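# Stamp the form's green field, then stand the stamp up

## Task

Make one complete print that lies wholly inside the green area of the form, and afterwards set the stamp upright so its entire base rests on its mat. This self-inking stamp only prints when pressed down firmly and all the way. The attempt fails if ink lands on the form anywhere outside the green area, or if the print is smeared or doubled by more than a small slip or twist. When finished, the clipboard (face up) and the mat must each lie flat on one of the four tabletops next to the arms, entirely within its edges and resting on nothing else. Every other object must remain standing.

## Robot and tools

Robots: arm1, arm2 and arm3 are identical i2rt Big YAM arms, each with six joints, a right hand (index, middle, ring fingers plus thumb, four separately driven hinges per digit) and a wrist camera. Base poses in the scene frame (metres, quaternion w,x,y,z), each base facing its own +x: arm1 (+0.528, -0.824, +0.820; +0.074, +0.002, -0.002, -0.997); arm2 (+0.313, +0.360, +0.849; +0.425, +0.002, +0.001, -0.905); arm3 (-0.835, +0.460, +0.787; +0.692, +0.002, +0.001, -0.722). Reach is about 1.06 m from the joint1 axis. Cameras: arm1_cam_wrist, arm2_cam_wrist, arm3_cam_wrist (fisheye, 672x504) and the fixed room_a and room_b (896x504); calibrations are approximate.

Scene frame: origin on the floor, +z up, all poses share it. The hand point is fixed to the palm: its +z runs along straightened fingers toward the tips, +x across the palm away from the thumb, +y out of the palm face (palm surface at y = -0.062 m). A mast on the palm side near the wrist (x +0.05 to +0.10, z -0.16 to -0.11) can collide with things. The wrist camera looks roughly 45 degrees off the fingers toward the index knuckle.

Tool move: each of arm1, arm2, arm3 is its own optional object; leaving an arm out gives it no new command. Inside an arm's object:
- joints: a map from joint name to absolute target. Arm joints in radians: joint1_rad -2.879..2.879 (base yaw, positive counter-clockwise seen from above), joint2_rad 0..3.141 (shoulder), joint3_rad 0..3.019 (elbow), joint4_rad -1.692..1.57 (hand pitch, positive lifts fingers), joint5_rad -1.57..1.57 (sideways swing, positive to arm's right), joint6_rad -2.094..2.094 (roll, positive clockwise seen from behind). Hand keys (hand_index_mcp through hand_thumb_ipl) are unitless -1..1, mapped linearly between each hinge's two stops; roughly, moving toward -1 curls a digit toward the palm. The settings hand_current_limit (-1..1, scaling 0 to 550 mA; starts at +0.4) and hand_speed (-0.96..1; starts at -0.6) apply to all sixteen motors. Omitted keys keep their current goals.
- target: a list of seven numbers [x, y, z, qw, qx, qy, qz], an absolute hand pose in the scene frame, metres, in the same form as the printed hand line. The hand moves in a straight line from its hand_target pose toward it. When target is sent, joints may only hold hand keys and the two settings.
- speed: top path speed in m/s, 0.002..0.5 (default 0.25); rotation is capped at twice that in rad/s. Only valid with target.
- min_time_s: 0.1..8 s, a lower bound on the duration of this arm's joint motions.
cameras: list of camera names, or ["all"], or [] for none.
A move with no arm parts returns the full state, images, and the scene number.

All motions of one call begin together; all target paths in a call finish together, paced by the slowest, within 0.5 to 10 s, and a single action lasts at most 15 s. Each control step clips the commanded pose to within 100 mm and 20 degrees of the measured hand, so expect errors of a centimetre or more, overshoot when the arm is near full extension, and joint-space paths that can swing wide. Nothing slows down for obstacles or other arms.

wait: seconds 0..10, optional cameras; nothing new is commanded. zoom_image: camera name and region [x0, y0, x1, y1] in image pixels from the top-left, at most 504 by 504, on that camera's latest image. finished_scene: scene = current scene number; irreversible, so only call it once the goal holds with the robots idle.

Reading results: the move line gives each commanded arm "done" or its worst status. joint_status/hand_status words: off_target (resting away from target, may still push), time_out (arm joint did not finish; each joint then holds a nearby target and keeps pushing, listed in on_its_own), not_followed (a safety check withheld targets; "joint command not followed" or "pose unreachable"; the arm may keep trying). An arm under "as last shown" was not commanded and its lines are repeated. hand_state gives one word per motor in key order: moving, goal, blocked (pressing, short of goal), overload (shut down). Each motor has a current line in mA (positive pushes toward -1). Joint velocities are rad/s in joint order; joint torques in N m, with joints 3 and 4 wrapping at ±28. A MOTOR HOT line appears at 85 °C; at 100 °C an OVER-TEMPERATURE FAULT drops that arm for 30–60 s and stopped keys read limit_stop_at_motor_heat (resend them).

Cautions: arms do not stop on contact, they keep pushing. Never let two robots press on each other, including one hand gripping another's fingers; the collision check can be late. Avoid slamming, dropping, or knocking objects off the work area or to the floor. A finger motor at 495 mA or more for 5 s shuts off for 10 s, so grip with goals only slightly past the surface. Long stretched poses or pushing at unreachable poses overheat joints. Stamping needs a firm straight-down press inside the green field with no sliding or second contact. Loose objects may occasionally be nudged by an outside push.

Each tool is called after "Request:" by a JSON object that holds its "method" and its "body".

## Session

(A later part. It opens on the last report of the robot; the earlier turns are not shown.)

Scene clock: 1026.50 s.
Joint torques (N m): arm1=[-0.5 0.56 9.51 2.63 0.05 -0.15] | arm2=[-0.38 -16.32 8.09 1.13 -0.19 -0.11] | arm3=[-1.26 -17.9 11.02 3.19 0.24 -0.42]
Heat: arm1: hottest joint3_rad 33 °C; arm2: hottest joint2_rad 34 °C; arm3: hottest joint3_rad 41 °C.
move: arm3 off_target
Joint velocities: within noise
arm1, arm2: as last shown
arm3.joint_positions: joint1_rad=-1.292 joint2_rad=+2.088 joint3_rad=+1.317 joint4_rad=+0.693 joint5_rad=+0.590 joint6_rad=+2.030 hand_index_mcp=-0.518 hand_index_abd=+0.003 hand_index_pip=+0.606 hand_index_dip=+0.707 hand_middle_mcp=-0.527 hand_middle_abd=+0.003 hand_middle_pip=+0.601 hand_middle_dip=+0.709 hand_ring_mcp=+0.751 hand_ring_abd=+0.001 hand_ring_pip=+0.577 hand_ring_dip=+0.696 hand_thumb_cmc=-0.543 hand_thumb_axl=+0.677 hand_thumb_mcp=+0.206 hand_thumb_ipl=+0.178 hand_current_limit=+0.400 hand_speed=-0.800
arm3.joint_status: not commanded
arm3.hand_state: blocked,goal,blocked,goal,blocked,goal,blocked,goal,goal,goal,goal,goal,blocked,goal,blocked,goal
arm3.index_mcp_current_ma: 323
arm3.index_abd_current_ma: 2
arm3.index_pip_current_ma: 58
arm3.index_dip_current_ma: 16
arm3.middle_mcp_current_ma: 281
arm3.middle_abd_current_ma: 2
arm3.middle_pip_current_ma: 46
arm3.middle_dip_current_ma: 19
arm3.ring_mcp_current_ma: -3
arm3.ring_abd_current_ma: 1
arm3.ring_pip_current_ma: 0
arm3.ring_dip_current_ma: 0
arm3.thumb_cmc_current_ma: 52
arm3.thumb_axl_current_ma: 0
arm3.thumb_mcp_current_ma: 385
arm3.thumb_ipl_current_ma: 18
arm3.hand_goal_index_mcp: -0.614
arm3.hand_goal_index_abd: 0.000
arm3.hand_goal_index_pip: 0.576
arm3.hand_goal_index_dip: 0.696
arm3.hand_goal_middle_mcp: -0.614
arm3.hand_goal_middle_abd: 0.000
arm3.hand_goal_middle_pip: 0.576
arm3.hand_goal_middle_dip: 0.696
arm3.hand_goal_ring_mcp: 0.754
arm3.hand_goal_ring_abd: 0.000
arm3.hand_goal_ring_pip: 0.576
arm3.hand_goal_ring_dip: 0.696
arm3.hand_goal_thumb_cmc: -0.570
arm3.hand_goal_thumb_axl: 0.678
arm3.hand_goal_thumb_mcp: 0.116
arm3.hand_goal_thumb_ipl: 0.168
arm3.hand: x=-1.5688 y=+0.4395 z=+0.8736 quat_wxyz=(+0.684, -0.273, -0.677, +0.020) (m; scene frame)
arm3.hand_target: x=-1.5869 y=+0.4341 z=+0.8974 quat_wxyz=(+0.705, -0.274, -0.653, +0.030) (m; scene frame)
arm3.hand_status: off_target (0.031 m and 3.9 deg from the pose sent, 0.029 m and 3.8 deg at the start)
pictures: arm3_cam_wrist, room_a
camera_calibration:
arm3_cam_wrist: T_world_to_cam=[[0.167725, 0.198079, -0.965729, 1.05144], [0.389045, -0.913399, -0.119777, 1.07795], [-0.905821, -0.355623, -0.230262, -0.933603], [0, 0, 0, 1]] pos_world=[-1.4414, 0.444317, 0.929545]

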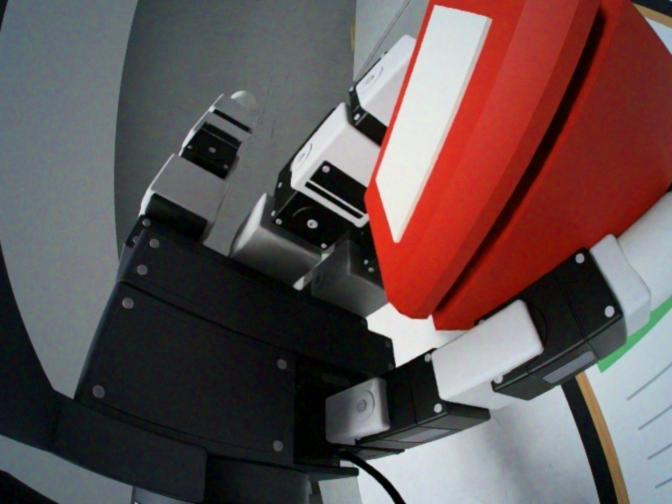

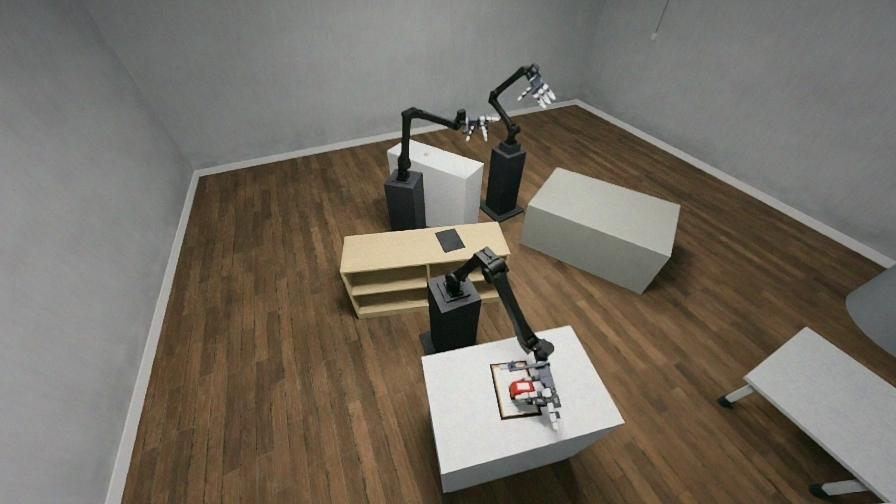

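Request:
{"method": "move", "body": {"arm3": {"target": [-1.580, 0.422, 0.903, 0.7054, -0.2740, -0.6525, 0.0300], "speed": 0.08}, "cameras": ["room_a"]}}

Request:
{"method": "zoom_image", "body": {"camera": "room_a", "region": [503, 378, 538, 408]}}

Scene clock: 1045.47 s.
Joint torques (N m): arm1=[-0.09 0.79 9.44 2.65 0.05 -0.11] | arm2=[-0.38 -16.32 8.08 1.13 -0.19 -0.11] | arm3=[-1.03 -19.49 9.72 3.08 0.23 -0.43]
Heat: arm1: hottest joint3_rad 33 °C; arm2: hottest joint2_rad 34 °C; arm3: hottest joint3_rad 42 °C.
move: arm3 off_target
Joint velocities: within noise
arm1, arm2: as last shown
arm3.joint_positions: joint1_rad=-1.276 joint2_rad=+2.088 joint3_rad=+1.317 joint4_rad=+0.693 joint5_rad=+0.612 joint6_rad=+2.030 hand_index_mcp=-0.518 hand_index_abd=+0.003 hand_index_pip=+0.606 hand_index_dip=+0.707 hand_middle_mcp=-0.527 hand_middle_abd=+0.003 hand_middle_pip=+0.601 hand_middle_dip=+0.709 hand_ring_mcp=+0.751 hand_ring_abd=+0.001 hand_ring_pip=+0.577 hand_ring_dip=+0.696 hand_thumb_cmc=-0.543 hand_thumb_axl=+0.677 hand_thumb_mcp=+0.206 hand_thumb_ipl=+0.178 hand_current_limit=+0.400 hand_speed=-0.800
arm3.joint_status: not commanded
arm3.hand_state: blocked,goal,blocked,goal,blocked,goal,blocked,goal,goal,goal,goal,goal,blocked,goal,blocked,goal
arm3.index_mcp_current_ma: 323
arm3.index_abd_current_ma: 2
arm3.index_pip_current_ma: 58
arm3.index_dip_current_ma: 16
arm3.middle_mcp_current_ma: 281
arm3.middle_abd_current_ma: 2
arm3.middle_pip_current_ma: 46
arm3.middle_dip_current_ma: 19
arm3.ring_mcp_current_ma: -3
arm3.ring_abd_current_ma: 1
arm3.ring_pip_current_ma: 0
arm3.ring_dip_current_ma: 0
arm3.thumb_cmc_current_ma: 52
arm3.thumb_axl_current_ma: 0
arm3.thumb_mcp_current_ma: 385
arm3.thumb_ipl_current_ma: 18
arm3.hand_goal_index_mcp: -0.614
arm3.hand_goal_index_abd: 0.000
arm3.hand_goal_index_pip: 0.576
arm3.hand_goal_index_dip: 0.696
arm3.hand_goal_middle_mcp: -0.614
arm3.hand_goal_middle_abd: 0.000
arm3.hand_goal_middle_pip: 0.576
arm3.hand_goal_middle_dip: 0.696
arm3.hand_goal_ring_mcp: 0.754
arm3.hand_goal_ring_abd: 0.000
arm3.hand_goal_ring_pip: 0.576
arm3.hand_goal_ring_dip: 0.696
arm3.hand_goal_thumb_cmc: -0.570
arm3.hand_goal_thumb_axl: 0.678
arm3.hand_goal_thumb_mcp: 0.116
arm3.hand_goal_thumb_ipl: 0.168
arm3.hand: x=-1.5657 y=+0.4306 z=+0.8739 quat_wxyz=(+0.684, -0.275, -0.676, +0.017) (m; scene frame)
arm3.hand_target: x=-1.5785 y=+0.4222 z=+0.9032 quat_wxyz=(+0.705, -0.274, -0.653, +0.030) (m; scene frame)
arm3.hand_status: off_target (0.034 m and 3.9 deg from the pose sent, 0.036 m and 3.9 deg at the start)
pictures: room_a

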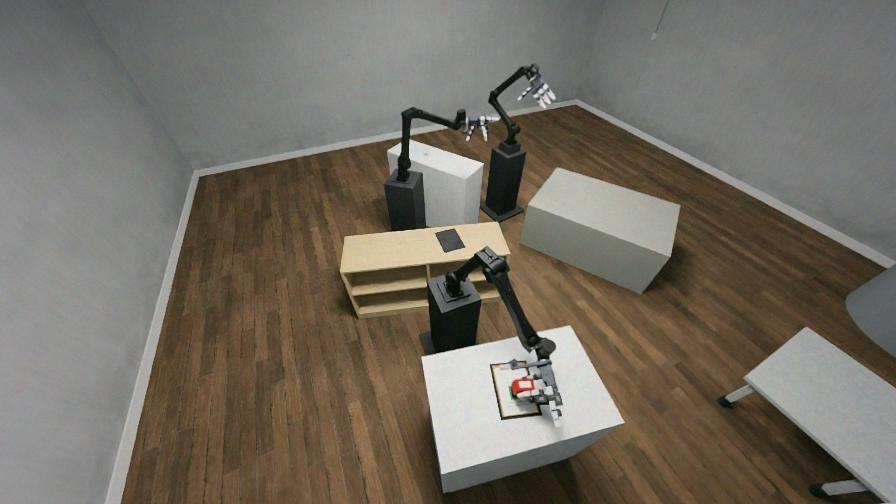

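Scaled by 14.400 from the camera's 896x504 image, which has a finer 1280x720 frame.

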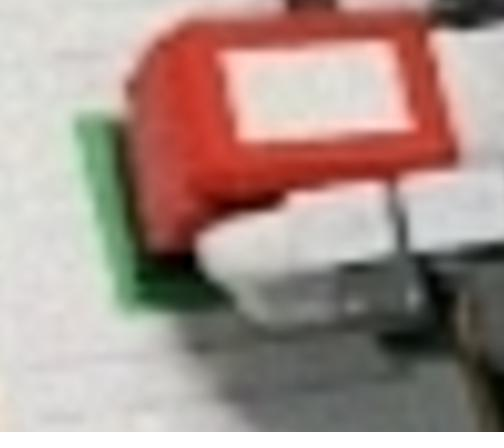

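Request:
{"method": "move", "body": {"arm3": {"target": [-1.574, 0.422, 0.892, 0.7054, -0.2740, -0.6525, 0.0300], "speed": 0.08}, "cameras": ["room_a"]}}

Request:
{"method": "zoom_image", "body": {"camera": "room_a", "region": [503, 378, 538, 408]}}

Scene clock: 1051.90 s.
Joint torques (N m): arm1=[-0.21 0.67 9.31 2.82 0.03 -0.13] | arm2=[-0.44 -16.38 8.09 1.11 -0.19 -0.11] | arm3=[-0.85 -18.61 8.21 3.23 0.22 -0.42]
Heat: arm1: hottest joint3_rad 33 °C; arm2: hottest joint2_rad 34 °C; arm3: hottest joint3_rad 42 °C.
move: arm3 off_target
Joint velocities: within noise
arm1.joint_positions: joint1_rad=+0.147 joint2_rad=+0.604 joint3_rad=+1.315 joint4_rad=-1.244 joint5_rad=+0.076 joint6_rad=+1.052 hand_index_mcp=+0.755 hand_index_abd=+0.000 hand_index_pip=+0.577 hand_index_dip=+0.696 hand_middle_mcp=+0.755 hand_middle_abd=+0.000 hand_middle_pip=+0.577 hand_middle_dip=+0.696 hand_ring_mcp=+0.755 hand_ring_abd=+0.000 hand_ring_pip=+0.577 hand_ring_dip=+0.696 hand_thumb_cmc=+0.715 hand_thumb_axl=+0.677 hand_thumb_mcp=+0.226 hand_thumb_ipl=+0.168 hand_current_limit=+0.400 hand_speed=-0.600
arm1.joint_status: not commanded
arm1.hand_state: goal,goal,goal,goal,goal,goal,goal,goal,goal,goal,goal,goal,goal,goal,goal,goal
arm1.index_mcp_current_ma: 2
arm1.index_abd_current_ma: 0
arm1.index_pip_current_ma: 1
arm1.index_dip_current_ma: 0
arm1.middle_mcp_current_ma: 3
arm1.middle_abd_current_ma: 0
arm1.middle_pip_current_ma: 1
arm1.middle_dip_current_ma: 0
arm1.ring_mcp_current_ma: 2
arm1.ring_abd_current_ma: 0
arm1.ring_pip_current_ma: 1
arm1.ring_dip_current_ma: 0
arm1.thumb_cmc_current_ma: 3
arm1.thumb_axl_current_ma: -2
arm1.thumb_mcp_current_ma: 0
arm1.thumb_ipl_current_ma: -1
arm1.hand_goal_index_mcp: 0.754
arm1.hand_goal_index_abd: 0.000
arm1.hand_goal_index_pip: 0.576
arm1.hand_goal_index_dip: 0.696
arm1.hand_goal_middle_mcp: 0.754
arm1.hand_goal_middle_abd: 0.000
arm1.hand_goal_middle_pip: 0.576
arm1.hand_goal_middle_dip: 0.696
arm1.hand_goal_ring_mcp: 0.754
arm1.hand_goal_ring_abd: 0.000
arm1.hand_goal_ring_pip: 0.576
arm1.hand_goal_ring_dip: 0.696
arm1.hand_goal_thumb_cmc: 0.714
arm1.hand_goal_thumb_axl: 0.678
arm1.hand_goal_thumb_mcp: 0.226
arm1.hand_goal_thumb_ipl: 0.168
arm1.hand: x=+0.2518 y=-0.8023 z=+1.3672 quat_wxyz=(+0.488, +0.326, -0.805, -0.086) (m; scene frame)
arm1.hand_target: x=+0.2544 y=-0.8015 z=+1.3785 quat_wxyz=(+0.499, +0.323, -0.800, -0.087) (m; scene frame)
arm1.hand_status: not commanded
arm2: as last shown
arm3.joint_positions: joint1_rad=-1.276 joint2_rad=+2.088 joint3_rad=+1.317 joint4_rad=+0.722 joint5_rad=+0.614 joint6_rad=+2.030 hand_index_mcp=-0.518 hand_index_abd=+0.003 hand_index_pip=+0.606 hand_index_dip=+0.707 hand_middle_mcp=-0.527 hand_middle_abd=+0.003 hand_middle_pip=+0.601 hand_middle_dip=+0.709 hand_ring_mcp=+0.751 hand_ring_abd=+0.001 hand_ring_pip=+0.577 hand_ring_dip=+0.696 hand_thumb_cmc=-0.543 hand_thumb_axl=+0.677 hand_thumb_mcp=+0.206 hand_thumb_ipl=+0.178 hand_current_limit=+0.400 hand_speed=-0.800
arm3.joint_status: not commanded
arm3.hand_state: blocked,goal,blocked,goal,blocked,goal,blocked,goal,goal,goal,goal,goal,blocked,goal,blocked,goal
arm3.index_mcp_current_ma: 323
arm3.index_abd_current_ma: 2
arm3.index_pip_current_ma: 58
arm3.index_dip_current_ma: 16
arm3.middle_mcp_current_ma: 281
arm3.middle_abd_current_ma: 2
arm3.middle_pip_current_ma: 46
arm3.middle_dip_current_ma: 19
arm3.ring_mcp_current_ma: -3
arm3.ring_abd_current_ma: 1
arm3.ring_pip_current_ma: 0
arm3.ring_dip_current_ma: 0
arm3.thumb_cmc_current_ma: 52
arm3.thumb_axl_current_ma: 0
arm3.thumb_mcp_current_ma: 385
arm3.thumb_ipl_current_ma: 18
arm3.hand_goal_index_mcp: -0.614
arm3.hand_goal_index_abd: 0.000
arm3.hand_goal_index_pip: 0.576
arm3.hand_goal_index_dip: 0.696
arm3.hand_goal_middle_mcp: -0.614
arm3.hand_goal_middle_abd: 0.000
arm3.hand_goal_middle_pip: 0.576
arm3.hand_goal_middle_dip: 0.696
arm3.hand_goal_ring_mcp: 0.754
arm3.hand_goal_ring_abd: 0.000
arm3.hand_goal_ring_pip: 0.576
arm3.hand_goal_ring_dip: 0.696
arm3.hand_goal_thumb_cmc: -0.570
arm3.hand_goal_thumb_axl: 0.678
arm3.hand_goal_thumb_mcp: 0.116
arm3.hand_goal_thumb_ipl: 0.168
arm3.hand: x=-1.5674 y=+0.4304 z=+0.8788 quat_wxyz=(+0.692, -0.277, -0.666, +0.022) (m; scene frame)
arm3.hand_target: x=-1.5735 y=+0.4221 z=+0.8920 quat_wxyz=(+0.705, -0.274, -0.653, +0.030) (m; scene frame)
arm3.hand_status: off_target (0.017 m and 2.3 deg from the pose sent, 0.022 m and 3.9 deg at the start)
pictures: room_a

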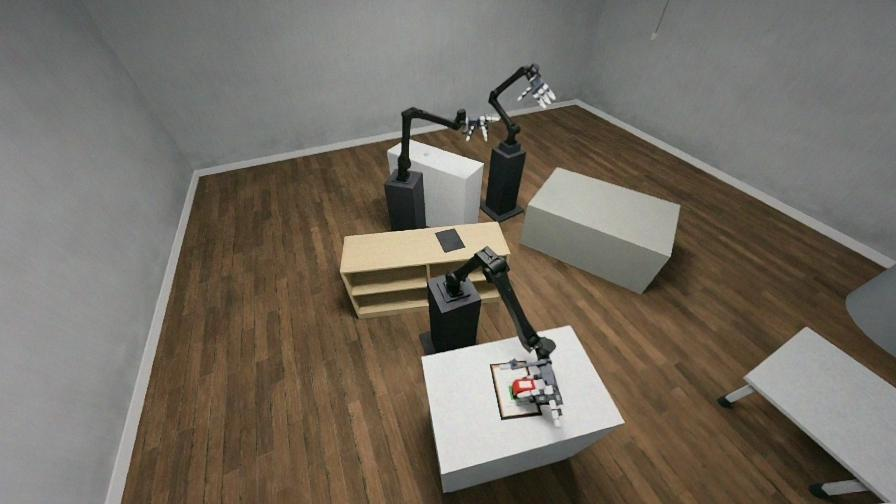

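Scaled by 14.400 from the camera's 896x504 image, which has a finer 1280x720 frame.

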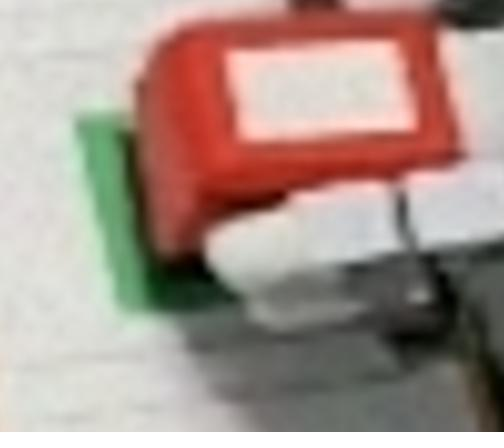

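Request:
{"method": "move", "body": {"arm3": {"target": [-1.570, 0.424, 0.880, 0.7000, -0.2730, -0.6590, 0.0260], "speed": 0.08}, "cameras": ["room_a"]}}

Request:
{"method": "zoom_image", "body": {"camera": "room_a", "region": [503, 378, 538, 408]}}

Scene clock: 1062.13 s.
Joint torques (N m): arm1=[-0.62 0.91 9.42 2.76 0.02 -0.08] | arm2=[-0.38 -16.32 8.09 1.13 -0.19 -0.11] | arm3=[-0.97 -17.85 7.38 3.26 0.17 -0.42]
Heat: arm1: hottest joint3_rad 33 °C; arm2: hottest joint2_rad 34 °C; arm3: hottest joint3_rad 42 °C.
move: arm3 done
Joint velocities: within noise
arm1: as last shown
arm2.joint_positions: joint1_rad=+0.795 joint2_rad=+1.720 joint3_rad=+1.294 joint4_rad=+0.587 joint5_rad=+0.749 joint6_rad=+2.021 hand_index_mcp=-0.203 hand_index_abd=+0.005 hand_index_pip=+0.578 hand_index_dip=+0.699 hand_middle_mcp=-0.203 hand_middle_abd=+0.002 hand_middle_pip=+0.578 hand_middle_dip=+0.698 hand_ring_mcp=+0.751 hand_ring_abd=+0.002 hand_ring_pip=+0.577 hand_ring_dip=+0.696 hand_thumb_cmc=-0.562 hand_thumb_axl=+0.676 hand_thumb_mcp=+0.428 hand_thumb_ipl=+0.170 hand_current_limit=+0.400 hand_speed=-0.600
arm2.joint_status: not commanded
arm2.hand_state: goal,goal,goal,goal,goal,goal,goal,goal,goal,goal,goal,goal,goal,goal,goal,goal
arm2.index_mcp_current_ma: -12
arm2.index_abd_current_ma: 16
arm2.index_pip_current_ma: 7
arm2.index_dip_current_ma: 11
arm2.middle_mcp_current_ma: -14
arm2.middle_abd_current_ma: 5
arm2.middle_pip_current_ma: 7
arm2.middle_dip_current_ma: 9
arm2.ring_mcp_current_ma: -11
arm2.ring_abd_current_ma: 7
arm2.ring_pip_current_ma: 3
arm2.ring_dip_current_ma: 0
arm2.thumb_cmc_current_ma: 31
arm2.thumb_axl_current_ma: -10
arm2.thumb_mcp_current_ma: -11
arm2.thumb_ipl_current_ma: 8
arm2.hand_goal_index_mcp: -0.200
arm2.hand_goal_index_abd: 0.000
arm2.hand_goal_index_pip: 0.576
arm2.hand_goal_index_dip: 0.696
arm2.hand_goal_middle_mcp: -0.200
arm2.hand_goal_middle_abd: 0.000
arm2.hand_goal_middle_pip: 0.576
arm2.hand_goal_middle_dip: 0.696
arm2.hand_goal_ring_mcp: 0.754
arm2.hand_goal_ring_abd: 0.000
arm2.hand_goal_ring_pip: 0.576
arm2.hand_goal_ring_dip: 0.696
arm2.hand_goal_thumb_cmc: -0.570
arm2.hand_goal_thumb_axl: 0.678
arm2.hand_goal_thumb_mcp: 0.430
arm2.hand_goal_thumb_ipl: 0.168
arm2.hand: x=+0.2131 y=-0.3113 z=+1.1513 quat_wxyz=(+0.552, +0.118, -0.655, +0.502) (m; scene frame)
arm2.hand_target: x=+0.2166 y=-0.3094 z=+1.1649 quat_wxyz=(+0.548, +0.111, -0.652, +0.512) (m; scene frame)
arm2.hand_status: not commanded
arm3.joint_positions: joint1_rad=-1.276 joint2_rad=+2.088 joint3_rad=+1.317 joint4_rad=+0.722 joint5_rad=+0.614 joint6_rad=+2.030 hand_index_mcp=-0.518 hand_index_abd=+0.003 hand_index_pip=+0.606 hand_index_dip=+0.707 hand_middle_mcp=-0.527 hand_middle_abd=+0.003 hand_middle_pip=+0.601 hand_middle_dip=+0.709 hand_ring_mcp=+0.751 hand_ring_abd=+0.001 hand_ring_pip=+0.577 hand_ring_dip=+0.696 hand_thumb_cmc=-0.543 hand_thumb_axl=+0.677 hand_thumb_mcp=+0.206 hand_thumb_ipl=+0.178 hand_current_limit=+0.400 hand_speed=-0.800
arm3.joint_status: not commanded
arm3.hand_state: blocked,goal,blocked,goal,blocked,goal,blocked,goal,goal,goal,goal,goal,blocked,goal,blocked,goal
arm3.index_mcp_current_ma: 323
arm3.index_abd_current_ma: 2
arm3.index_pip_current_ma: 58
arm3.index_dip_current_ma: 16
arm3.middle_mcp_current_ma: 281
arm3.middle_abd_current_ma: 2
arm3.middle_pip_current_ma: 46
arm3.middle_dip_current_ma: 19
arm3.ring_mcp_current_ma: -3
arm3.ring_abd_current_ma: 1
arm3.ring_pip_current_ma: 0
arm3.ring_dip_current_ma: 0
arm3.thumb_cmc_current_ma: 52
arm3.thumb_axl_current_ma: 0
arm3.thumb_mcp_current_ma: 385
arm3.thumb_ipl_current_ma: 18
arm3.hand_goal_index_mcp: -0.614
arm3.hand_goal_index_abd: 0.000
arm3.hand_goal_index_pip: 0.576
arm3.hand_goal_index_dip: 0.696
arm3.hand_goal_middle_mcp: -0.614
arm3.hand_goal_middle_abd: 0.000
arm3.hand_goal_middle_pip: 0.576
arm3.hand_goal_middle_dip: 0.696
arm3.hand_goal_ring_mcp: 0.754
arm3.hand_goal_ring_abd: 0.000
arm3.hand_goal_ring_pip: 0.576
arm3.hand_goal_ring_dip: 0.696
arm3.hand_goal_thumb_cmc: -0.570
arm3.hand_goal_thumb_axl: 0.678
arm3.hand_goal_thumb_mcp: 0.116
arm3.hand_goal_thumb_ipl: 0.168
arm3.hand: x=-1.5674 y=+0.4304 z=+0.8789 quat_wxyz=(+0.692, -0.277, -0.666, +0.022) (m; scene frame)
arm3.hand_target: x=-1.5699 y=+0.4240 z=+0.8801 quat_wxyz=(+0.700, -0.273, -0.659, +0.026) (m; scene frame)
arm3.hand_status: done (0.007 m and 1.3 deg from the pose sent, 0.007 m and 1.3 deg at the start)
pictures: room_a

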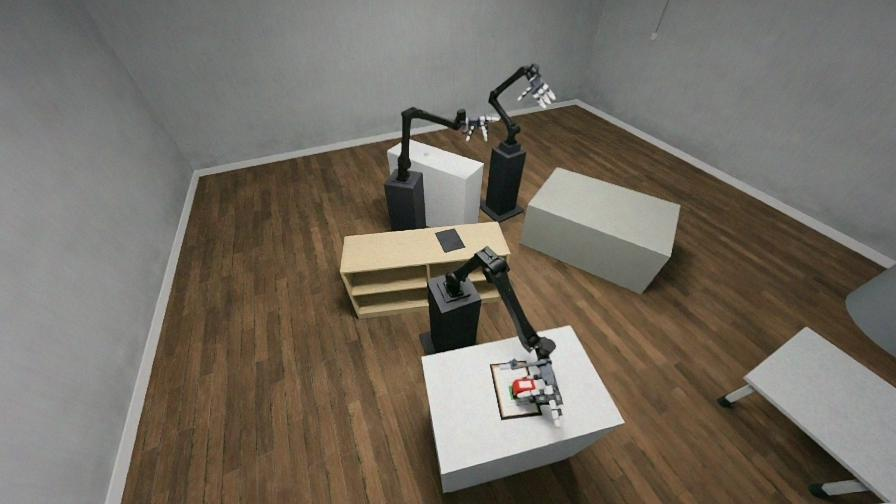

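Scaled by 14.400 from the camera's 896x504 image, which has a finer 1280x720 frame.

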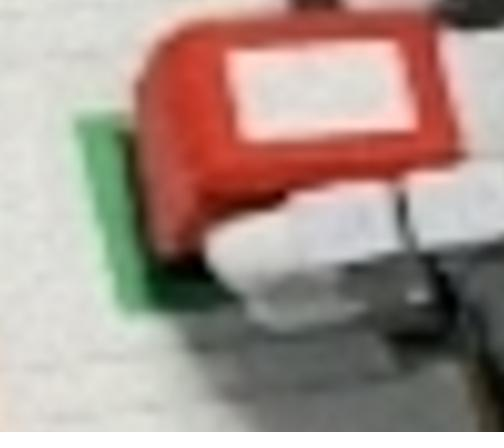

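Request:
{"method": "move", "body": {"arm3": {"target": [-1.570, 0.424, 0.866, 0.6980, -0.2730, -0.6610, 0.0250], "speed": 0.06}, "cameras": ["room_a"]}}

Request:
{"method": "zoom_image", "body": {"camera": "room_a", "region": [503, 378, 538, 408]}}

Scene clock: 1067.43 s.
Joint torques (N m): arm1=[0.56 1.26 9.42 2.74 0.05 -0.11] | arm2=[-0.38 -16.38 8.09 1.13 -0.19 -0.11] | arm3=[-0.85 -17.85 7.21 3.15 0.13 -0.4]
Heat: arm1: hottest joint3_rad 33 °C; arm2: hottest joint2_rad 34 °C; arm3: hottest joint3_rad 41 °C.
move: arm3 done
Joint velocities: within noise
arm1, arm2: as last shown
arm3.joint_positions: joint1_rad=-1.276 joint2_rad=+2.110 joint3_rad=+1.317 joint4_rad=+0.743 joint5_rad=+0.615 joint6_rad=+2.030 hand_index_mcp=-0.518 hand_index_abd=+0.000 hand_index_pip=+0.606 hand_index_dip=+0.707 hand_middle_mcp=-0.528 hand_middle_abd=+0.002 hand_middle_pip=+0.601 hand_middle_dip=+0.709 hand_ring_mcp=+0.751 hand_ring_abd=+0.002 hand_ring_pip=+0.577 hand_ring_dip=+0.696 hand_thumb_cmc=-0.543 hand_thumb_axl=+0.676 hand_thumb_mcp=+0.206 hand_thumb_ipl=+0.178 hand_current_limit=+0.400 hand_speed=-0.800
arm3.joint_status: not commanded
arm3.hand_state: blocked,goal,blocked,goal,blocked,goal,blocked,goal,goal,goal,goal,goal,blocked,goal,blocked,goal
arm3.index_mcp_current_ma: 323
arm3.index_abd_current_ma: 0
arm3.index_pip_current_ma: 58
arm3.index_dip_current_ma: 16
arm3.middle_mcp_current_ma: 274
arm3.middle_abd_current_ma: 1
arm3.middle_pip_current_ma: 46
arm3.middle_dip_current_ma: 19
arm3.ring_mcp_current_ma: -3
arm3.ring_abd_current_ma: 1
arm3.ring_pip_current_ma: 0
arm3.ring_dip_current_ma: 0
arm3.thumb_cmc_current_ma: 53
arm3.thumb_axl_current_ma: -1
arm3.thumb_mcp_current_ma: 385
arm3.thumb_ipl_current_ma: 20
arm3.hand_goal_index_mcp: -0.614
arm3.hand_goal_index_abd: 0.000
arm3.hand_goal_index_pip: 0.576
arm3.hand_goal_index_dip: 0.696
arm3.hand_goal_middle_mcp: -0.614
arm3.hand_goal_middle_abd: 0.000
arm3.hand_goal_middle_pip: 0.576
arm3.hand_goal_middle_dip: 0.696
arm3.hand_goal_ring_mcp: 0.754
arm3.hand_goal_ring_abd: 0.000
arm3.hand_goal_ring_pip: 0.576
arm3.hand_goal_ring_dip: 0.696
arm3.hand_goal_thumb_cmc: -0.570
arm3.hand_goal_thumb_axl: 0.678
arm3.hand_goal_thumb_mcp: 0.116
arm3.hand_goal_thumb_ipl: 0.168
arm3.hand: x=-1.5677 y=+0.4305 z=+0.8672 quat_wxyz=(+0.692, -0.278, -0.666, +0.022) (m; scene frame)
arm3.hand_target: x=-1.5699 y=+0.4240 z=+0.8661 quat_wxyz=(+0.698, -0.273, -0.661, +0.025) (m; scene frame)
arm3.hand_status: done (0.007 m and 1.1 deg from the pose sent, 0.015 m and 1.0 deg at the start)
pictures: room_a

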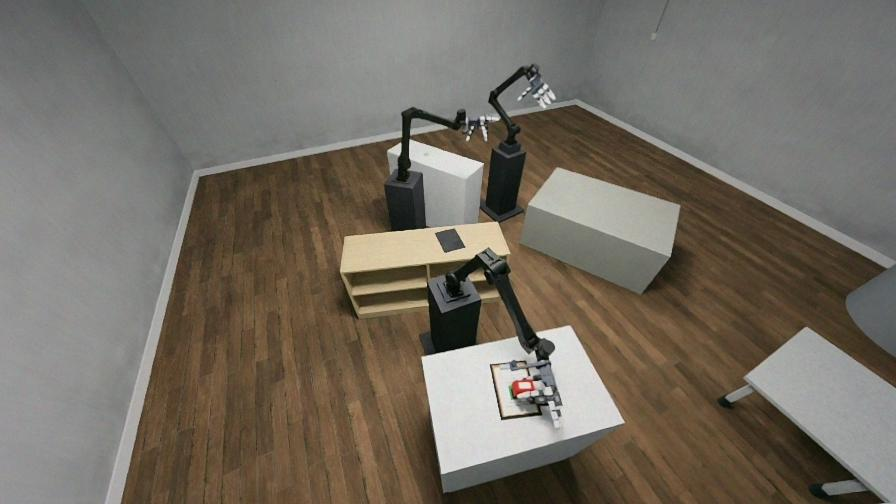

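Scaled by 14.400 from the camera's 896x504 image, which has a finer 1280x720 frame.

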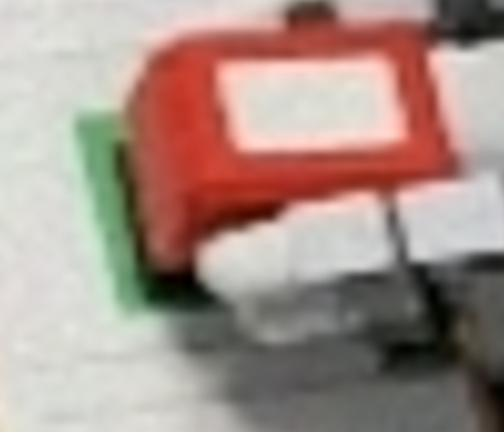

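Request:
{"method": "move", "body": {"arm3": {"target": [-1.556, 0.447, 0.872, 0.6980, -0.2730, -0.6610, 0.0250], "speed": 0.06}, "cameras": ["room_a"]}}

Request:
{"method": "zoom_image", "body": {"camera": "room_a", "region": [503, 378, 538, 408]}}

Scene clock: 1083.33 s.
Joint torques (N m): arm1=[0.26 1.03 9.39 2.73 0.01 -0.11] | arm2=[-0.38 -16.32 8.09 1.11 -0.19 -0.11] | arm3=[-2.73 -19.08 5.96 2.92 0 -0.41]
Heat: arm1: hottest joint3_rad 33 °C; arm2: hottest joint2_rad 34 °C; arm3: hottest joint3_rad 40 °C.
move: arm3 off_target
Joint velocities: within noise
arm1, arm2: as last shown
arm3.joint_positions: joint1_rad=-1.282 joint2_rad=+2.087 joint3_rad=+1.265 joint4_rad=+0.772 joint5_rad=+0.587 joint6_rad=+2.029 hand_index_mcp=-0.518 hand_index_abd=-0.006 hand_index_pip=+0.608 hand_index_dip=+0.708 hand_middle_mcp=-0.532 hand_middle_abd=+0.000 hand_middle_pip=+0.601 hand_middle_dip=+0.709 hand_ring_mcp=+0.751 hand_ring_abd=+0.002 hand_ring_pip=+0.577 hand_ring_dip=+0.696 hand_thumb_cmc=-0.541 hand_thumb_axl=+0.676 hand_thumb_mcp=+0.205 hand_thumb_ipl=+0.179 hand_current_limit=+0.400 hand_speed=-0.800
arm3.joint_status: not commanded
arm3.hand_state: blocked,goal,blocked,goal,blocked,goal,blocked,goal,goal,goal,goal,goal,blocked,goal,blocked,goal
arm3.index_mcp_current_ma: 323
arm3.index_abd_current_ma: -5
arm3.index_pip_current_ma: 65
arm3.index_dip_current_ma: 16
arm3.middle_mcp_current_ma: 257
arm3.middle_abd_current_ma: 0
arm3.middle_pip_current_ma: 46
arm3.middle_dip_current_ma: 19
arm3.ring_mcp_current_ma: -3
arm3.ring_abd_current_ma: 1
arm3.ring_pip_current_ma: 0
arm3.ring_dip_current_ma: 0
arm3.thumb_cmc_current_ma: 59
arm3.thumb_axl_current_ma: -1
arm3.thumb_mcp_current_ma: 379
arm3.thumb_ipl_current_ma: 22
arm3.hand_goal_index_mcp: -0.614
arm3.hand_goal_index_abd: 0.000
arm3.hand_goal_index_pip: 0.576
arm3.hand_goal_index_dip: 0.696
arm3.hand_goal_middle_mcp: -0.614
arm3.hand_goal_middle_abd: 0.000
arm3.hand_goal_middle_pip: 0.576
arm3.hand_goal_middle_dip: 0.696
arm3.hand_goal_ring_mcp: 0.754
arm3.hand_goal_ring_abd: 0.000
arm3.hand_goal_ring_pip: 0.576
arm3.hand_goal_ring_dip: 0.696
arm3.hand_goal_thumb_cmc: -0.570
arm3.hand_goal_thumb_axl: 0.678
arm3.hand_goal_thumb_mcp: 0.116
arm3.hand_goal_thumb_ipl: 0.168
arm3.hand: x=-1.5572 y=+0.4346 z=+0.8654 quat_wxyz=(+0.692, -0.271, -0.669, +0.030) (m; scene frame)
arm3.hand_target: x=-1.5560 y=+0.4469 z=+0.8720 quat_wxyz=(+0.698, -0.273, -0.661, +0.025) (m; scene frame)
arm3.hand_status: off_target (0.014 m and 1.3 deg from the pose sent, 0.021 m and 1.1 deg at the start)
pictures: room_a

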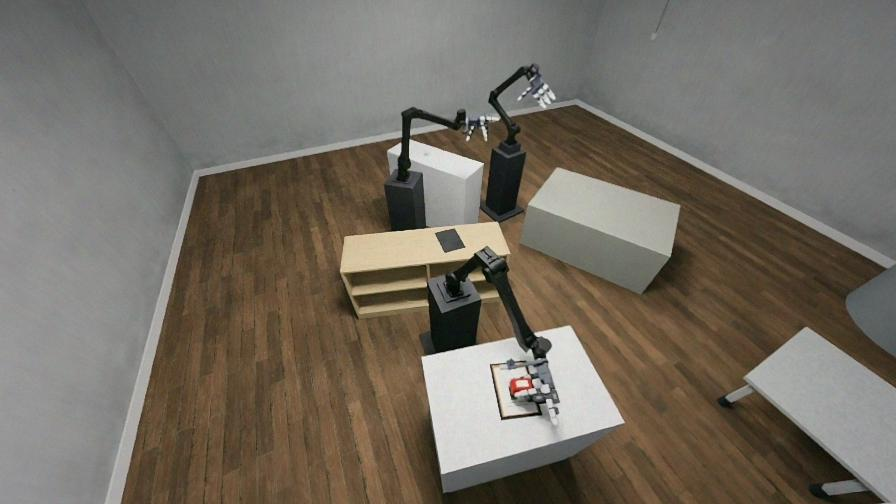

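Scaled by 14.400 from the camera's 896x504 image, which has a finer 1280x720 frame.

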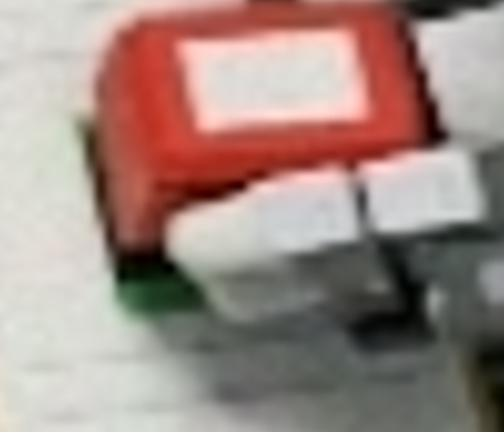

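Request:
{"method": "move", "body": {"arm3": {"target": [-1.559, 0.434, 0.862, 0.6980, -0.2730, -0.6610, 0.0250], "speed": 0.05}, "cameras": ["room_a"]}}

Request:
{"method": "zoom_image", "body": {"camera": "room_a", "region": [503, 378, 538, 408]}}

Scene clock: 1098.50 s.
Joint torques (N m): arm1=[0.09 1.44 9.42 2.76 0 -0.11] | arm2=[-0.38 -16.38 8.09 1.13 -0.19 -0.11] | arm3=[-1.32 -16.97 7.32 3.06 0.24 -0.4]
Heat: arm1: hottest joint3_rad 34 °C; arm2: hottest joint2_rad 34 °C; arm3: hottest joint3_rad 39 °C.
move: arm3 done
Joint velocities: within noise
arm1, arm2: as last shown
arm3.joint_positions: joint1_rad=-1.282 joint2_rad=+2.088 joint3_rad=+1.265 joint4_rad=+0.777 joint5_rad=+0.601 joint6_rad=+2.029 hand_index_mcp=-0.518 hand_index_abd=-0.003 hand_index_pip=+0.608 hand_index_dip=+0.708 hand_middle_mcp=-0.532 hand_middle_abd=+0.002 hand_middle_pip=+0.601 hand_middle_dip=+0.709 hand_ring_mcp=+0.751 hand_ring_abd=+0.002 hand_ring_pip=+0.577 hand_ring_dip=+0.696 hand_thumb_cmc=-0.540 hand_thumb_axl=+0.676 hand_thumb_mcp=+0.205 hand_thumb_ipl=+0.179 hand_current_limit=+0.400 hand_speed=-0.800
arm3.joint_status: not commanded
arm3.hand_state: blocked,goal,blocked,goal,blocked,goal,blocked,goal,goal,goal,goal,goal,blocked,goal,blocked,goal
arm3.index_mcp_current_ma: 323
arm3.index_abd_current_ma: -2
arm3.index_pip_current_ma: 65
arm3.index_dip_current_ma: 16
arm3.middle_mcp_current_ma: 257
arm3.middle_abd_current_ma: 1
arm3.middle_pip_current_ma: 46
arm3.middle_dip_current_ma: 19
arm3.ring_mcp_current_ma: -3
arm3.ring_abd_current_ma: 1
arm3.ring_pip_current_ma: 0
arm3.ring_dip_current_ma: 0
arm3.thumb_cmc_current_ma: 60
arm3.thumb_axl_current_ma: -1
arm3.thumb_mcp_current_ma: 379
arm3.thumb_ipl_current_ma: 23
arm3.hand_goal_index_mcp: -0.614
arm3.hand_goal_index_abd: 0.000
arm3.hand_goal_index_pip: 0.576
arm3.hand_goal_index_dip: 0.696
arm3.hand_goal_middle_mcp: -0.614
arm3.hand_goal_middle_abd: 0.000
arm3.hand_goal_middle_pip: 0.576
arm3.hand_goal_middle_dip: 0.696
arm3.hand_goal_ring_mcp: 0.754
arm3.hand_goal_ring_abd: 0.000
arm3.hand_goal_ring_pip: 0.576
arm3.hand_goal_ring_dip: 0.696
arm3.hand_goal_thumb_cmc: -0.570
arm3.hand_goal_thumb_axl: 0.678
arm3.hand_goal_thumb_mcp: 0.116
arm3.hand_goal_thumb_ipl: 0.168
arm3.hand: x=-1.5559 y=+0.4364 z=+0.8659 quat_wxyz=(+0.693, -0.275, -0.666, +0.026) (m; scene frame)
arm3.hand_target: x=-1.5589 y=+0.4340 z=+0.8620 quat_wxyz=(+0.698, -0.273, -0.661, +0.025) (m; scene frame)
arm3.hand_status: done (0.006 m and 0.8 deg from the pose sent, 0.004 m and 1.3 deg at the start)
pictures: room_a

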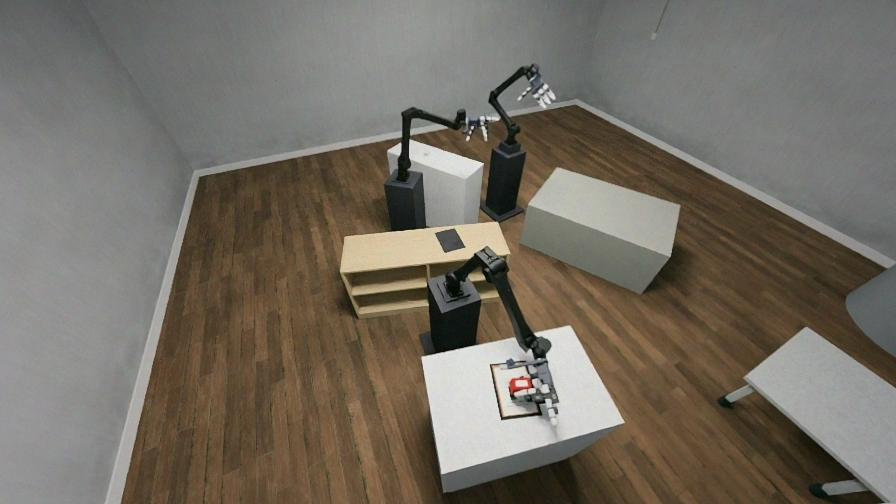

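Scaled by 14.400 from the camera's 896x504 image, which has a finer 1280x720 frame.

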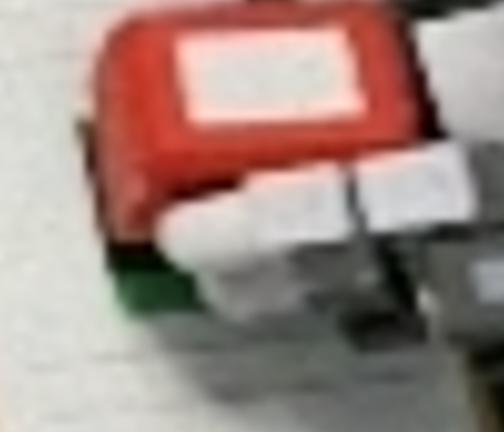

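Request:
{"method": "move", "body": {"arm3": {"target": [-1.575, 0.424, 0.882, 0.6980, -0.2730, -0.6610, 0.0250], "speed": 0.08}, "cameras": ["room_a"]}}

Request:
{"method": "zoom_image", "body": {"camera": "room_a", "region": [503, 378, 538, 408]}}

Scene clock: 1108.97 s.
Joint torques (N m): arm1=[0.15 1.55 9.36 2.74 -0.01 -0.12] | arm2=[-0.44 -16.38 8.09 1.11 -0.19 -0.11] | arm3=[-0.85 -17.55 10.66 1.48 0.22 -0.4]
Heat: arm1: hottest joint3_rad 34 °C; arm2: hottest joint2_rad 34 °C; arm3: hottest joint3_rad 39 °C.
move: arm3 off_target
Joint velocities: within noise
arm1, arm2: as last shown
arm3.joint_positions: joint1_rad=-1.280 joint2_rad=+2.088 joint3_rad=+1.285 joint4_rad=+0.748 joint5_rad=+0.611 joint6_rad=+2.029 hand_index_mcp=-0.518 hand_index_abd=-0.002 hand_index_pip=+0.608 hand_index_dip=+0.708 hand_middle_mcp=-0.532 hand_middle_abd=+0.003 hand_middle_pip=+0.601 hand_middle_dip=+0.709 hand_ring_mcp=+0.751 hand_ring_abd=+0.002 hand_ring_pip=+0.577 hand_ring_dip=+0.696 hand_thumb_cmc=-0.540 hand_thumb_axl=+0.676 hand_thumb_mcp=+0.205 hand_thumb_ipl=+0.180 hand_current_limit=+0.400 hand_speed=-0.800
arm3.joint_status: not commanded
arm3.hand_state: blocked,goal,blocked,goal,blocked,goal,blocked,goal,goal,goal,goal,goal,blocked,goal,blocked,goal
arm3.index_mcp_current_ma: 323
arm3.index_abd_current_ma: -1
arm3.index_pip_current_ma: 65
arm3.index_dip_current_ma: 16
arm3.middle_mcp_current_ma: 257
arm3.middle_abd_current_ma: 2
arm3.middle_pip_current_ma: 47
arm3.middle_dip_current_ma: 20
arm3.ring_mcp_current_ma: -3
arm3.ring_abd_current_ma: 1
arm3.ring_pip_current_ma: 0
arm3.ring_dip_current_ma: 0
arm3.thumb_cmc_current_ma: 61
arm3.thumb_axl_current_ma: -1
arm3.thumb_mcp_current_ma: 379
arm3.thumb_ipl_current_ma: 24
arm3.hand_goal_index_mcp: -0.614
arm3.hand_goal_index_abd: 0.000
arm3.hand_goal_index_pip: 0.576
arm3.hand_goal_index_dip: 0.696
arm3.hand_goal_middle_mcp: -0.614
arm3.hand_goal_middle_abd: 0.000
arm3.hand_goal_middle_pip: 0.576
arm3.hand_goal_middle_dip: 0.696
arm3.hand_goal_ring_mcp: 0.754
arm3.hand_goal_ring_abd: 0.000
arm3.hand_goal_ring_pip: 0.576
arm3.hand_goal_ring_dip: 0.696
arm3.hand_goal_thumb_cmc: -0.570
arm3.hand_goal_thumb_axl: 0.678
arm3.hand_goal_thumb_mcp: 0.116
arm3.hand_goal_thumb_ipl: 0.168
arm3.hand: x=-1.5592 y=+0.4350 z=+0.8695 quat_wxyz=(+0.691, -0.277, -0.668, +0.021) (m; scene frame)
arm3.hand_target: x=-1.5738 y=+0.4239 z=+0.8824 quat_wxyz=(+0.698, -0.273, -0.661, +0.025) (m; scene frame)
arm3.hand_status: off_target (0.023 m and 1.3 deg from the pose sent, 0.028 m and 0.8 deg at the start)
pictures: room_a

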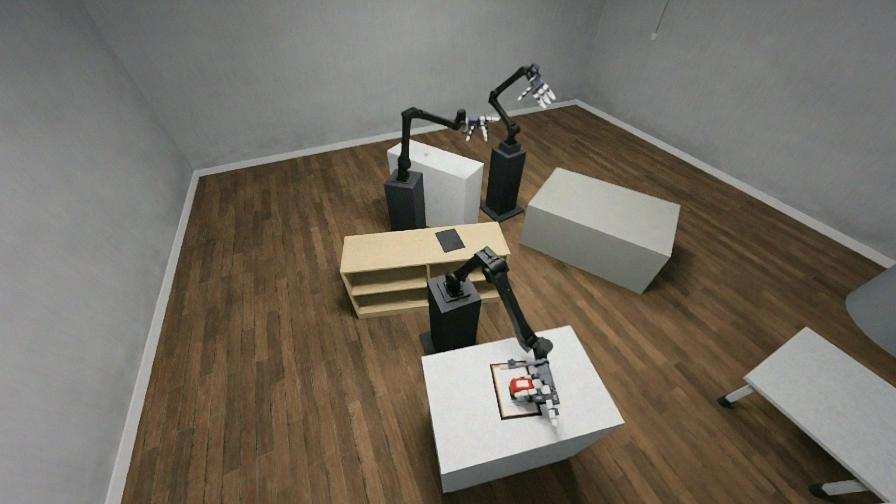

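Scaled by 14.400 from the camera's 896x504 image, which has a finer 1280x720 frame.

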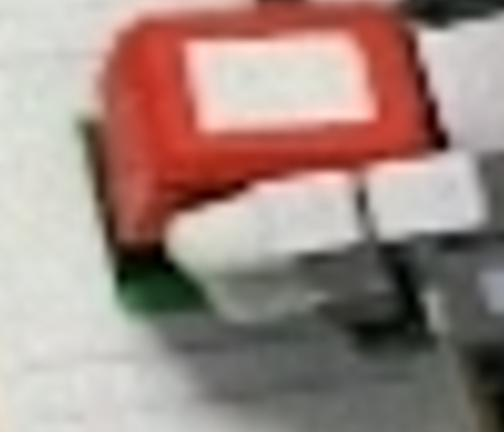

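Request:
{"method": "move", "body": {"arm3": {"joints": {"joint1_rad": -1.257, "joint2_rad": 2.105, "joint3_rad": 1.292}, "min_time_s": 1}, "cameras": ["room_a"]}}

Request:
{"method": "zoom_image", "body": {"camera": "room_a", "region": [503, 378, 538, 408]}}

Scene clock: 1119.43 s.
Joint torques (N m): arm1=[0.38 0.79 9.35 2.73 0.01 -0.14] | arm2=[-0.44 -16.38 8.09 1.11 -0.19 -0.11] | arm3=[-0.91 -17.49 7.28 1.48 0.22 -0.39]
Heat: arm1: hottest joint3_rad 34 °C; arm2: hottest joint2_rad 34 °C; arm3: hottest joint3_rad 39 °C.
move: arm3 done
Joint velocities: within noise
arm1, arm2: as last shown
arm3.joint_positions: joint1_rad=-1.268 joint2_rad=+2.092 joint3_rad=+1.285 joint4_rad=+0.748 joint5_rad=+0.611 joint6_rad=+2.029 hand_index_mcp=-0.518 hand_index_abd=-0.002 hand_index_pip=+0.608 hand_index_dip=+0.708 hand_middle_mcp=-0.532 hand_middle_abd=+0.003 hand_middle_pip=+0.601 hand_middle_dip=+0.709 hand_ring_mcp=+0.751 hand_ring_abd=+0.002 hand_ring_pip=+0.577 hand_ring_dip=+0.696 hand_thumb_cmc=-0.540 hand_thumb_axl=+0.676 hand_thumb_mcp=+0.205 hand_thumb_ipl=+0.180 hand_current_limit=+0.400 hand_speed=-0.800
arm3.joint_status: all done
arm3.hand_state: blocked,goal,blocked,goal,blocked,goal,blocked,goal,goal,goal,goal,goal,blocked,goal,blocked,goal
arm3.index_mcp_current_ma: 323
arm3.index_abd_current_ma: -1
arm3.index_pip_current_ma: 65
arm3.index_dip_current_ma: 16
arm3.middle_mcp_current_ma: 257
arm3.middle_abd_current_ma: 2
arm3.middle_pip_current_ma: 47
arm3.middle_dip_current_ma: 20
arm3.ring_mcp_current_ma: -3
arm3.ring_abd_current_ma: 1
arm3.ring_pip_current_ma: 0
arm3.ring_dip_current_ma: 0
arm3.thumb_cmc_current_ma: 61
arm3.thumb_axl_current_ma: -1
arm3.thumb_mcp_current_ma: 379
arm3.thumb_ipl_current_ma: 24
arm3.hand_goal_index_mcp: -0.614
arm3.hand_goal_index_abd: 0.000
arm3.hand_goal_index_pip: 0.576
arm3.hand_goal_index_dip: 0.696
arm3.hand_goal_middle_mcp: -0.614
arm3.hand_goal_middle_abd: 0.000
arm3.hand_goal_middle_pip: 0.576
arm3.hand_goal_middle_dip: 0.696
arm3.hand_goal_ring_mcp: 0.754
arm3.hand_goal_ring_abd: 0.000
arm3.hand_goal_ring_pip: 0.576
arm3.hand_goal_ring_dip: 0.696
arm3.hand_goal_thumb_cmc: -0.570
arm3.hand_goal_thumb_axl: 0.678
arm3.hand_goal_thumb_mcp: 0.116
arm3.hand_goal_thumb_ipl: 0.168
arm3.hand: x=-1.5587 y=+0.4268 z=+0.8663 quat_wxyz=(+0.689, -0.273, -0.671, +0.024) (m; scene frame)
arm3.hand_target: x=-1.5585 y=+0.4196 z=+0.8589 quat_wxyz=(+0.684, -0.265, -0.679, +0.019) (m; scene frame)
arm3.hand_status: not commanded
pictures: room_a

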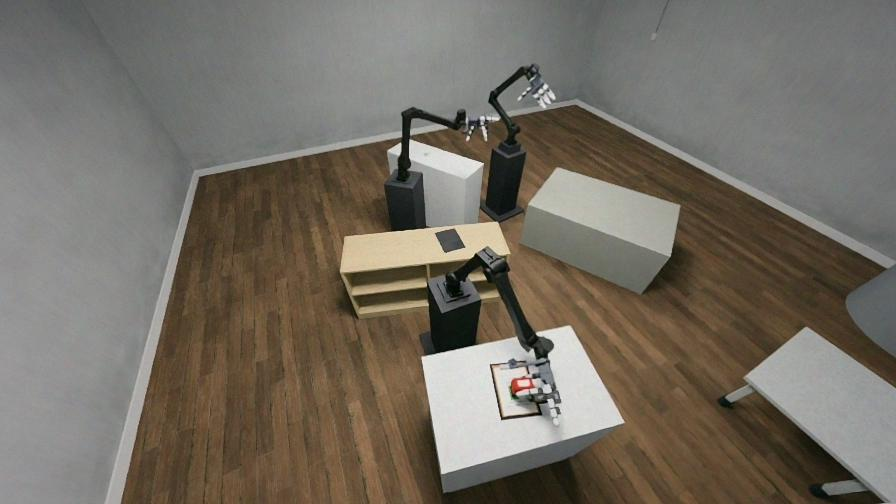

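Scaled by 14.400 from the camera's 896x504 image, which has a finer 1280x720 frame.

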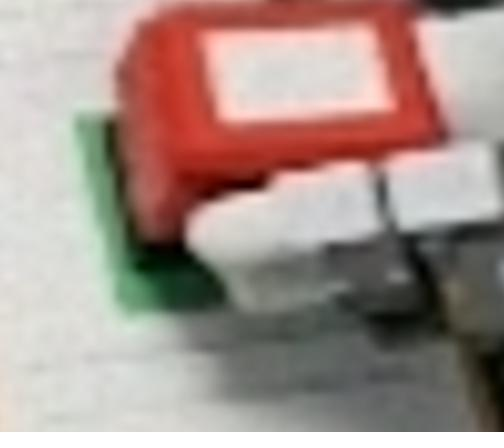

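Request:
{"method": "move", "body": {"arm3": {"joints": {"joint2_rad": 2.12, "joint3_rad": 1.298}, "min_time_s": 1}, "cameras": ["room_a"]}}

Request:
{"method": "zoom_image", "body": {"camera": "room_a", "region": [503, 378, 538, 408]}}

Scene clock: 1124.63 s.
Joint torques (N m): arm1=[-0.03 0.97 9.48 2.81 0.02 -0.11] | arm2=[-0.38 -16.32 8.09 1.13 -0.19 -0.11] | arm3=[-0.67 -16.5 7.72 1.47 0.17 -0.4]
Heat: arm1: hottest joint3_rad 34 °C; arm2: hottest joint2_rad 34 °C; arm3: hottest joint3_rad 38 °C.
move: arm3 done
Joint velocities: within noise
arm1, arm2: as last shown
arm3.joint_positions: joint1_rad=-1.268 joint2_rad=+2.094 joint3_rad=+1.285 joint4_rad=+0.748 joint5_rad=+0.612 joint6_rad=+2.029 hand_index_mcp=-0.518 hand_index_abd=-0.002 hand_index_pip=+0.608 hand_index_dip=+0.708 hand_middle_mcp=-0.532 hand_middle_abd=+0.003 hand_middle_pip=+0.601 hand_middle_dip=+0.709 hand_ring_mcp=+0.751 hand_ring_abd=+0.002 hand_ring_pip=+0.577 hand_ring_dip=+0.696 hand_thumb_cmc=-0.540 hand_thumb_axl=+0.676 hand_thumb_mcp=+0.205 hand_thumb_ipl=+0.180 hand_current_limit=+0.400 hand_speed=-0.800
arm3.joint_status: all done
arm3.hand_state: blocked,goal,blocked,goal,blocked,goal,blocked,goal,goal,goal,goal,goal,blocked,goal,blocked,goal
arm3.index_mcp_current_ma: 323
arm3.index_abd_current_ma: -1
arm3.index_pip_current_ma: 65
arm3.index_dip_current_ma: 16
arm3.middle_mcp_current_ma: 257
arm3.middle_abd_current_ma: 2
arm3.middle_pip_current_ma: 47
arm3.middle_dip_current_ma: 20
arm3.ring_mcp_current_ma: -3
arm3.ring_abd_current_ma: 1
arm3.ring_pip_current_ma: 0
arm3.ring_dip_current_ma: 0
arm3.thumb_cmc_current_ma: 61
arm3.thumb_axl_current_ma: -1
arm3.thumb_mcp_current_ma: 379
arm3.thumb_ipl_current_ma: 24
arm3.hand_goal_index_mcp: -0.614
arm3.hand_goal_index_abd: 0.000
arm3.hand_goal_index_pip: 0.576
arm3.hand_goal_index_dip: 0.696
arm3.hand_goal_middle_mcp: -0.614
arm3.hand_goal_middle_abd: 0.000
arm3.hand_goal_middle_pip: 0.576
arm3.hand_goal_middle_dip: 0.696
arm3.hand_goal_ring_mcp: 0.754
arm3.hand_goal_ring_abd: 0.000
arm3.hand_goal_ring_pip: 0.576
arm3.hand_goal_ring_dip: 0.696
arm3.hand_goal_thumb_cmc: -0.570
arm3.hand_goal_thumb_axl: 0.678
arm3.hand_goal_thumb_mcp: 0.116
arm3.hand_goal_thumb_ipl: 0.168
arm3.hand: x=-1.5584 y=+0.4270 z=+0.8653 quat_wxyz=(+0.689, -0.273, -0.671, +0.023) (m; scene frame)
arm3.hand_target: x=-1.5596 y=+0.4194 z=+0.8515 quat_wxyz=(+0.681, -0.265, -0.682, +0.017) (m; scene frame)
arm3.hand_status: not commanded
pictures: room_a

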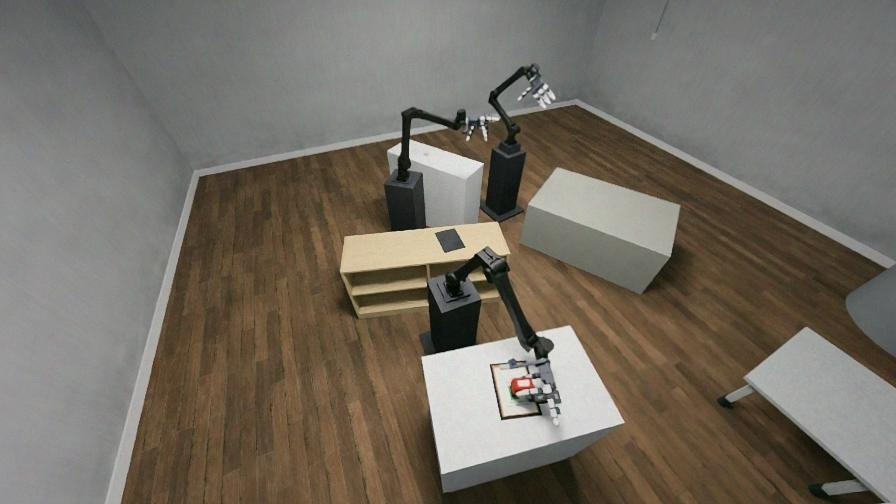

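Scaled by 14.400 from the camera's 896x504 image, which has a finer 1280x720 frame.

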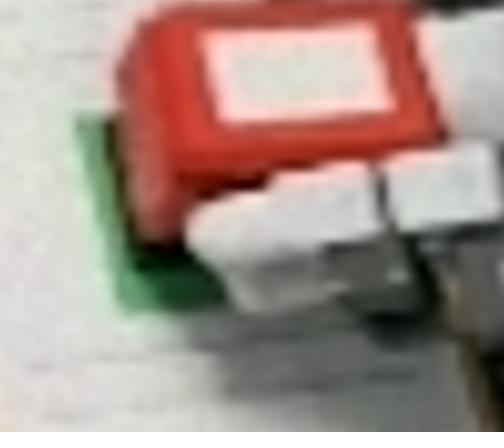

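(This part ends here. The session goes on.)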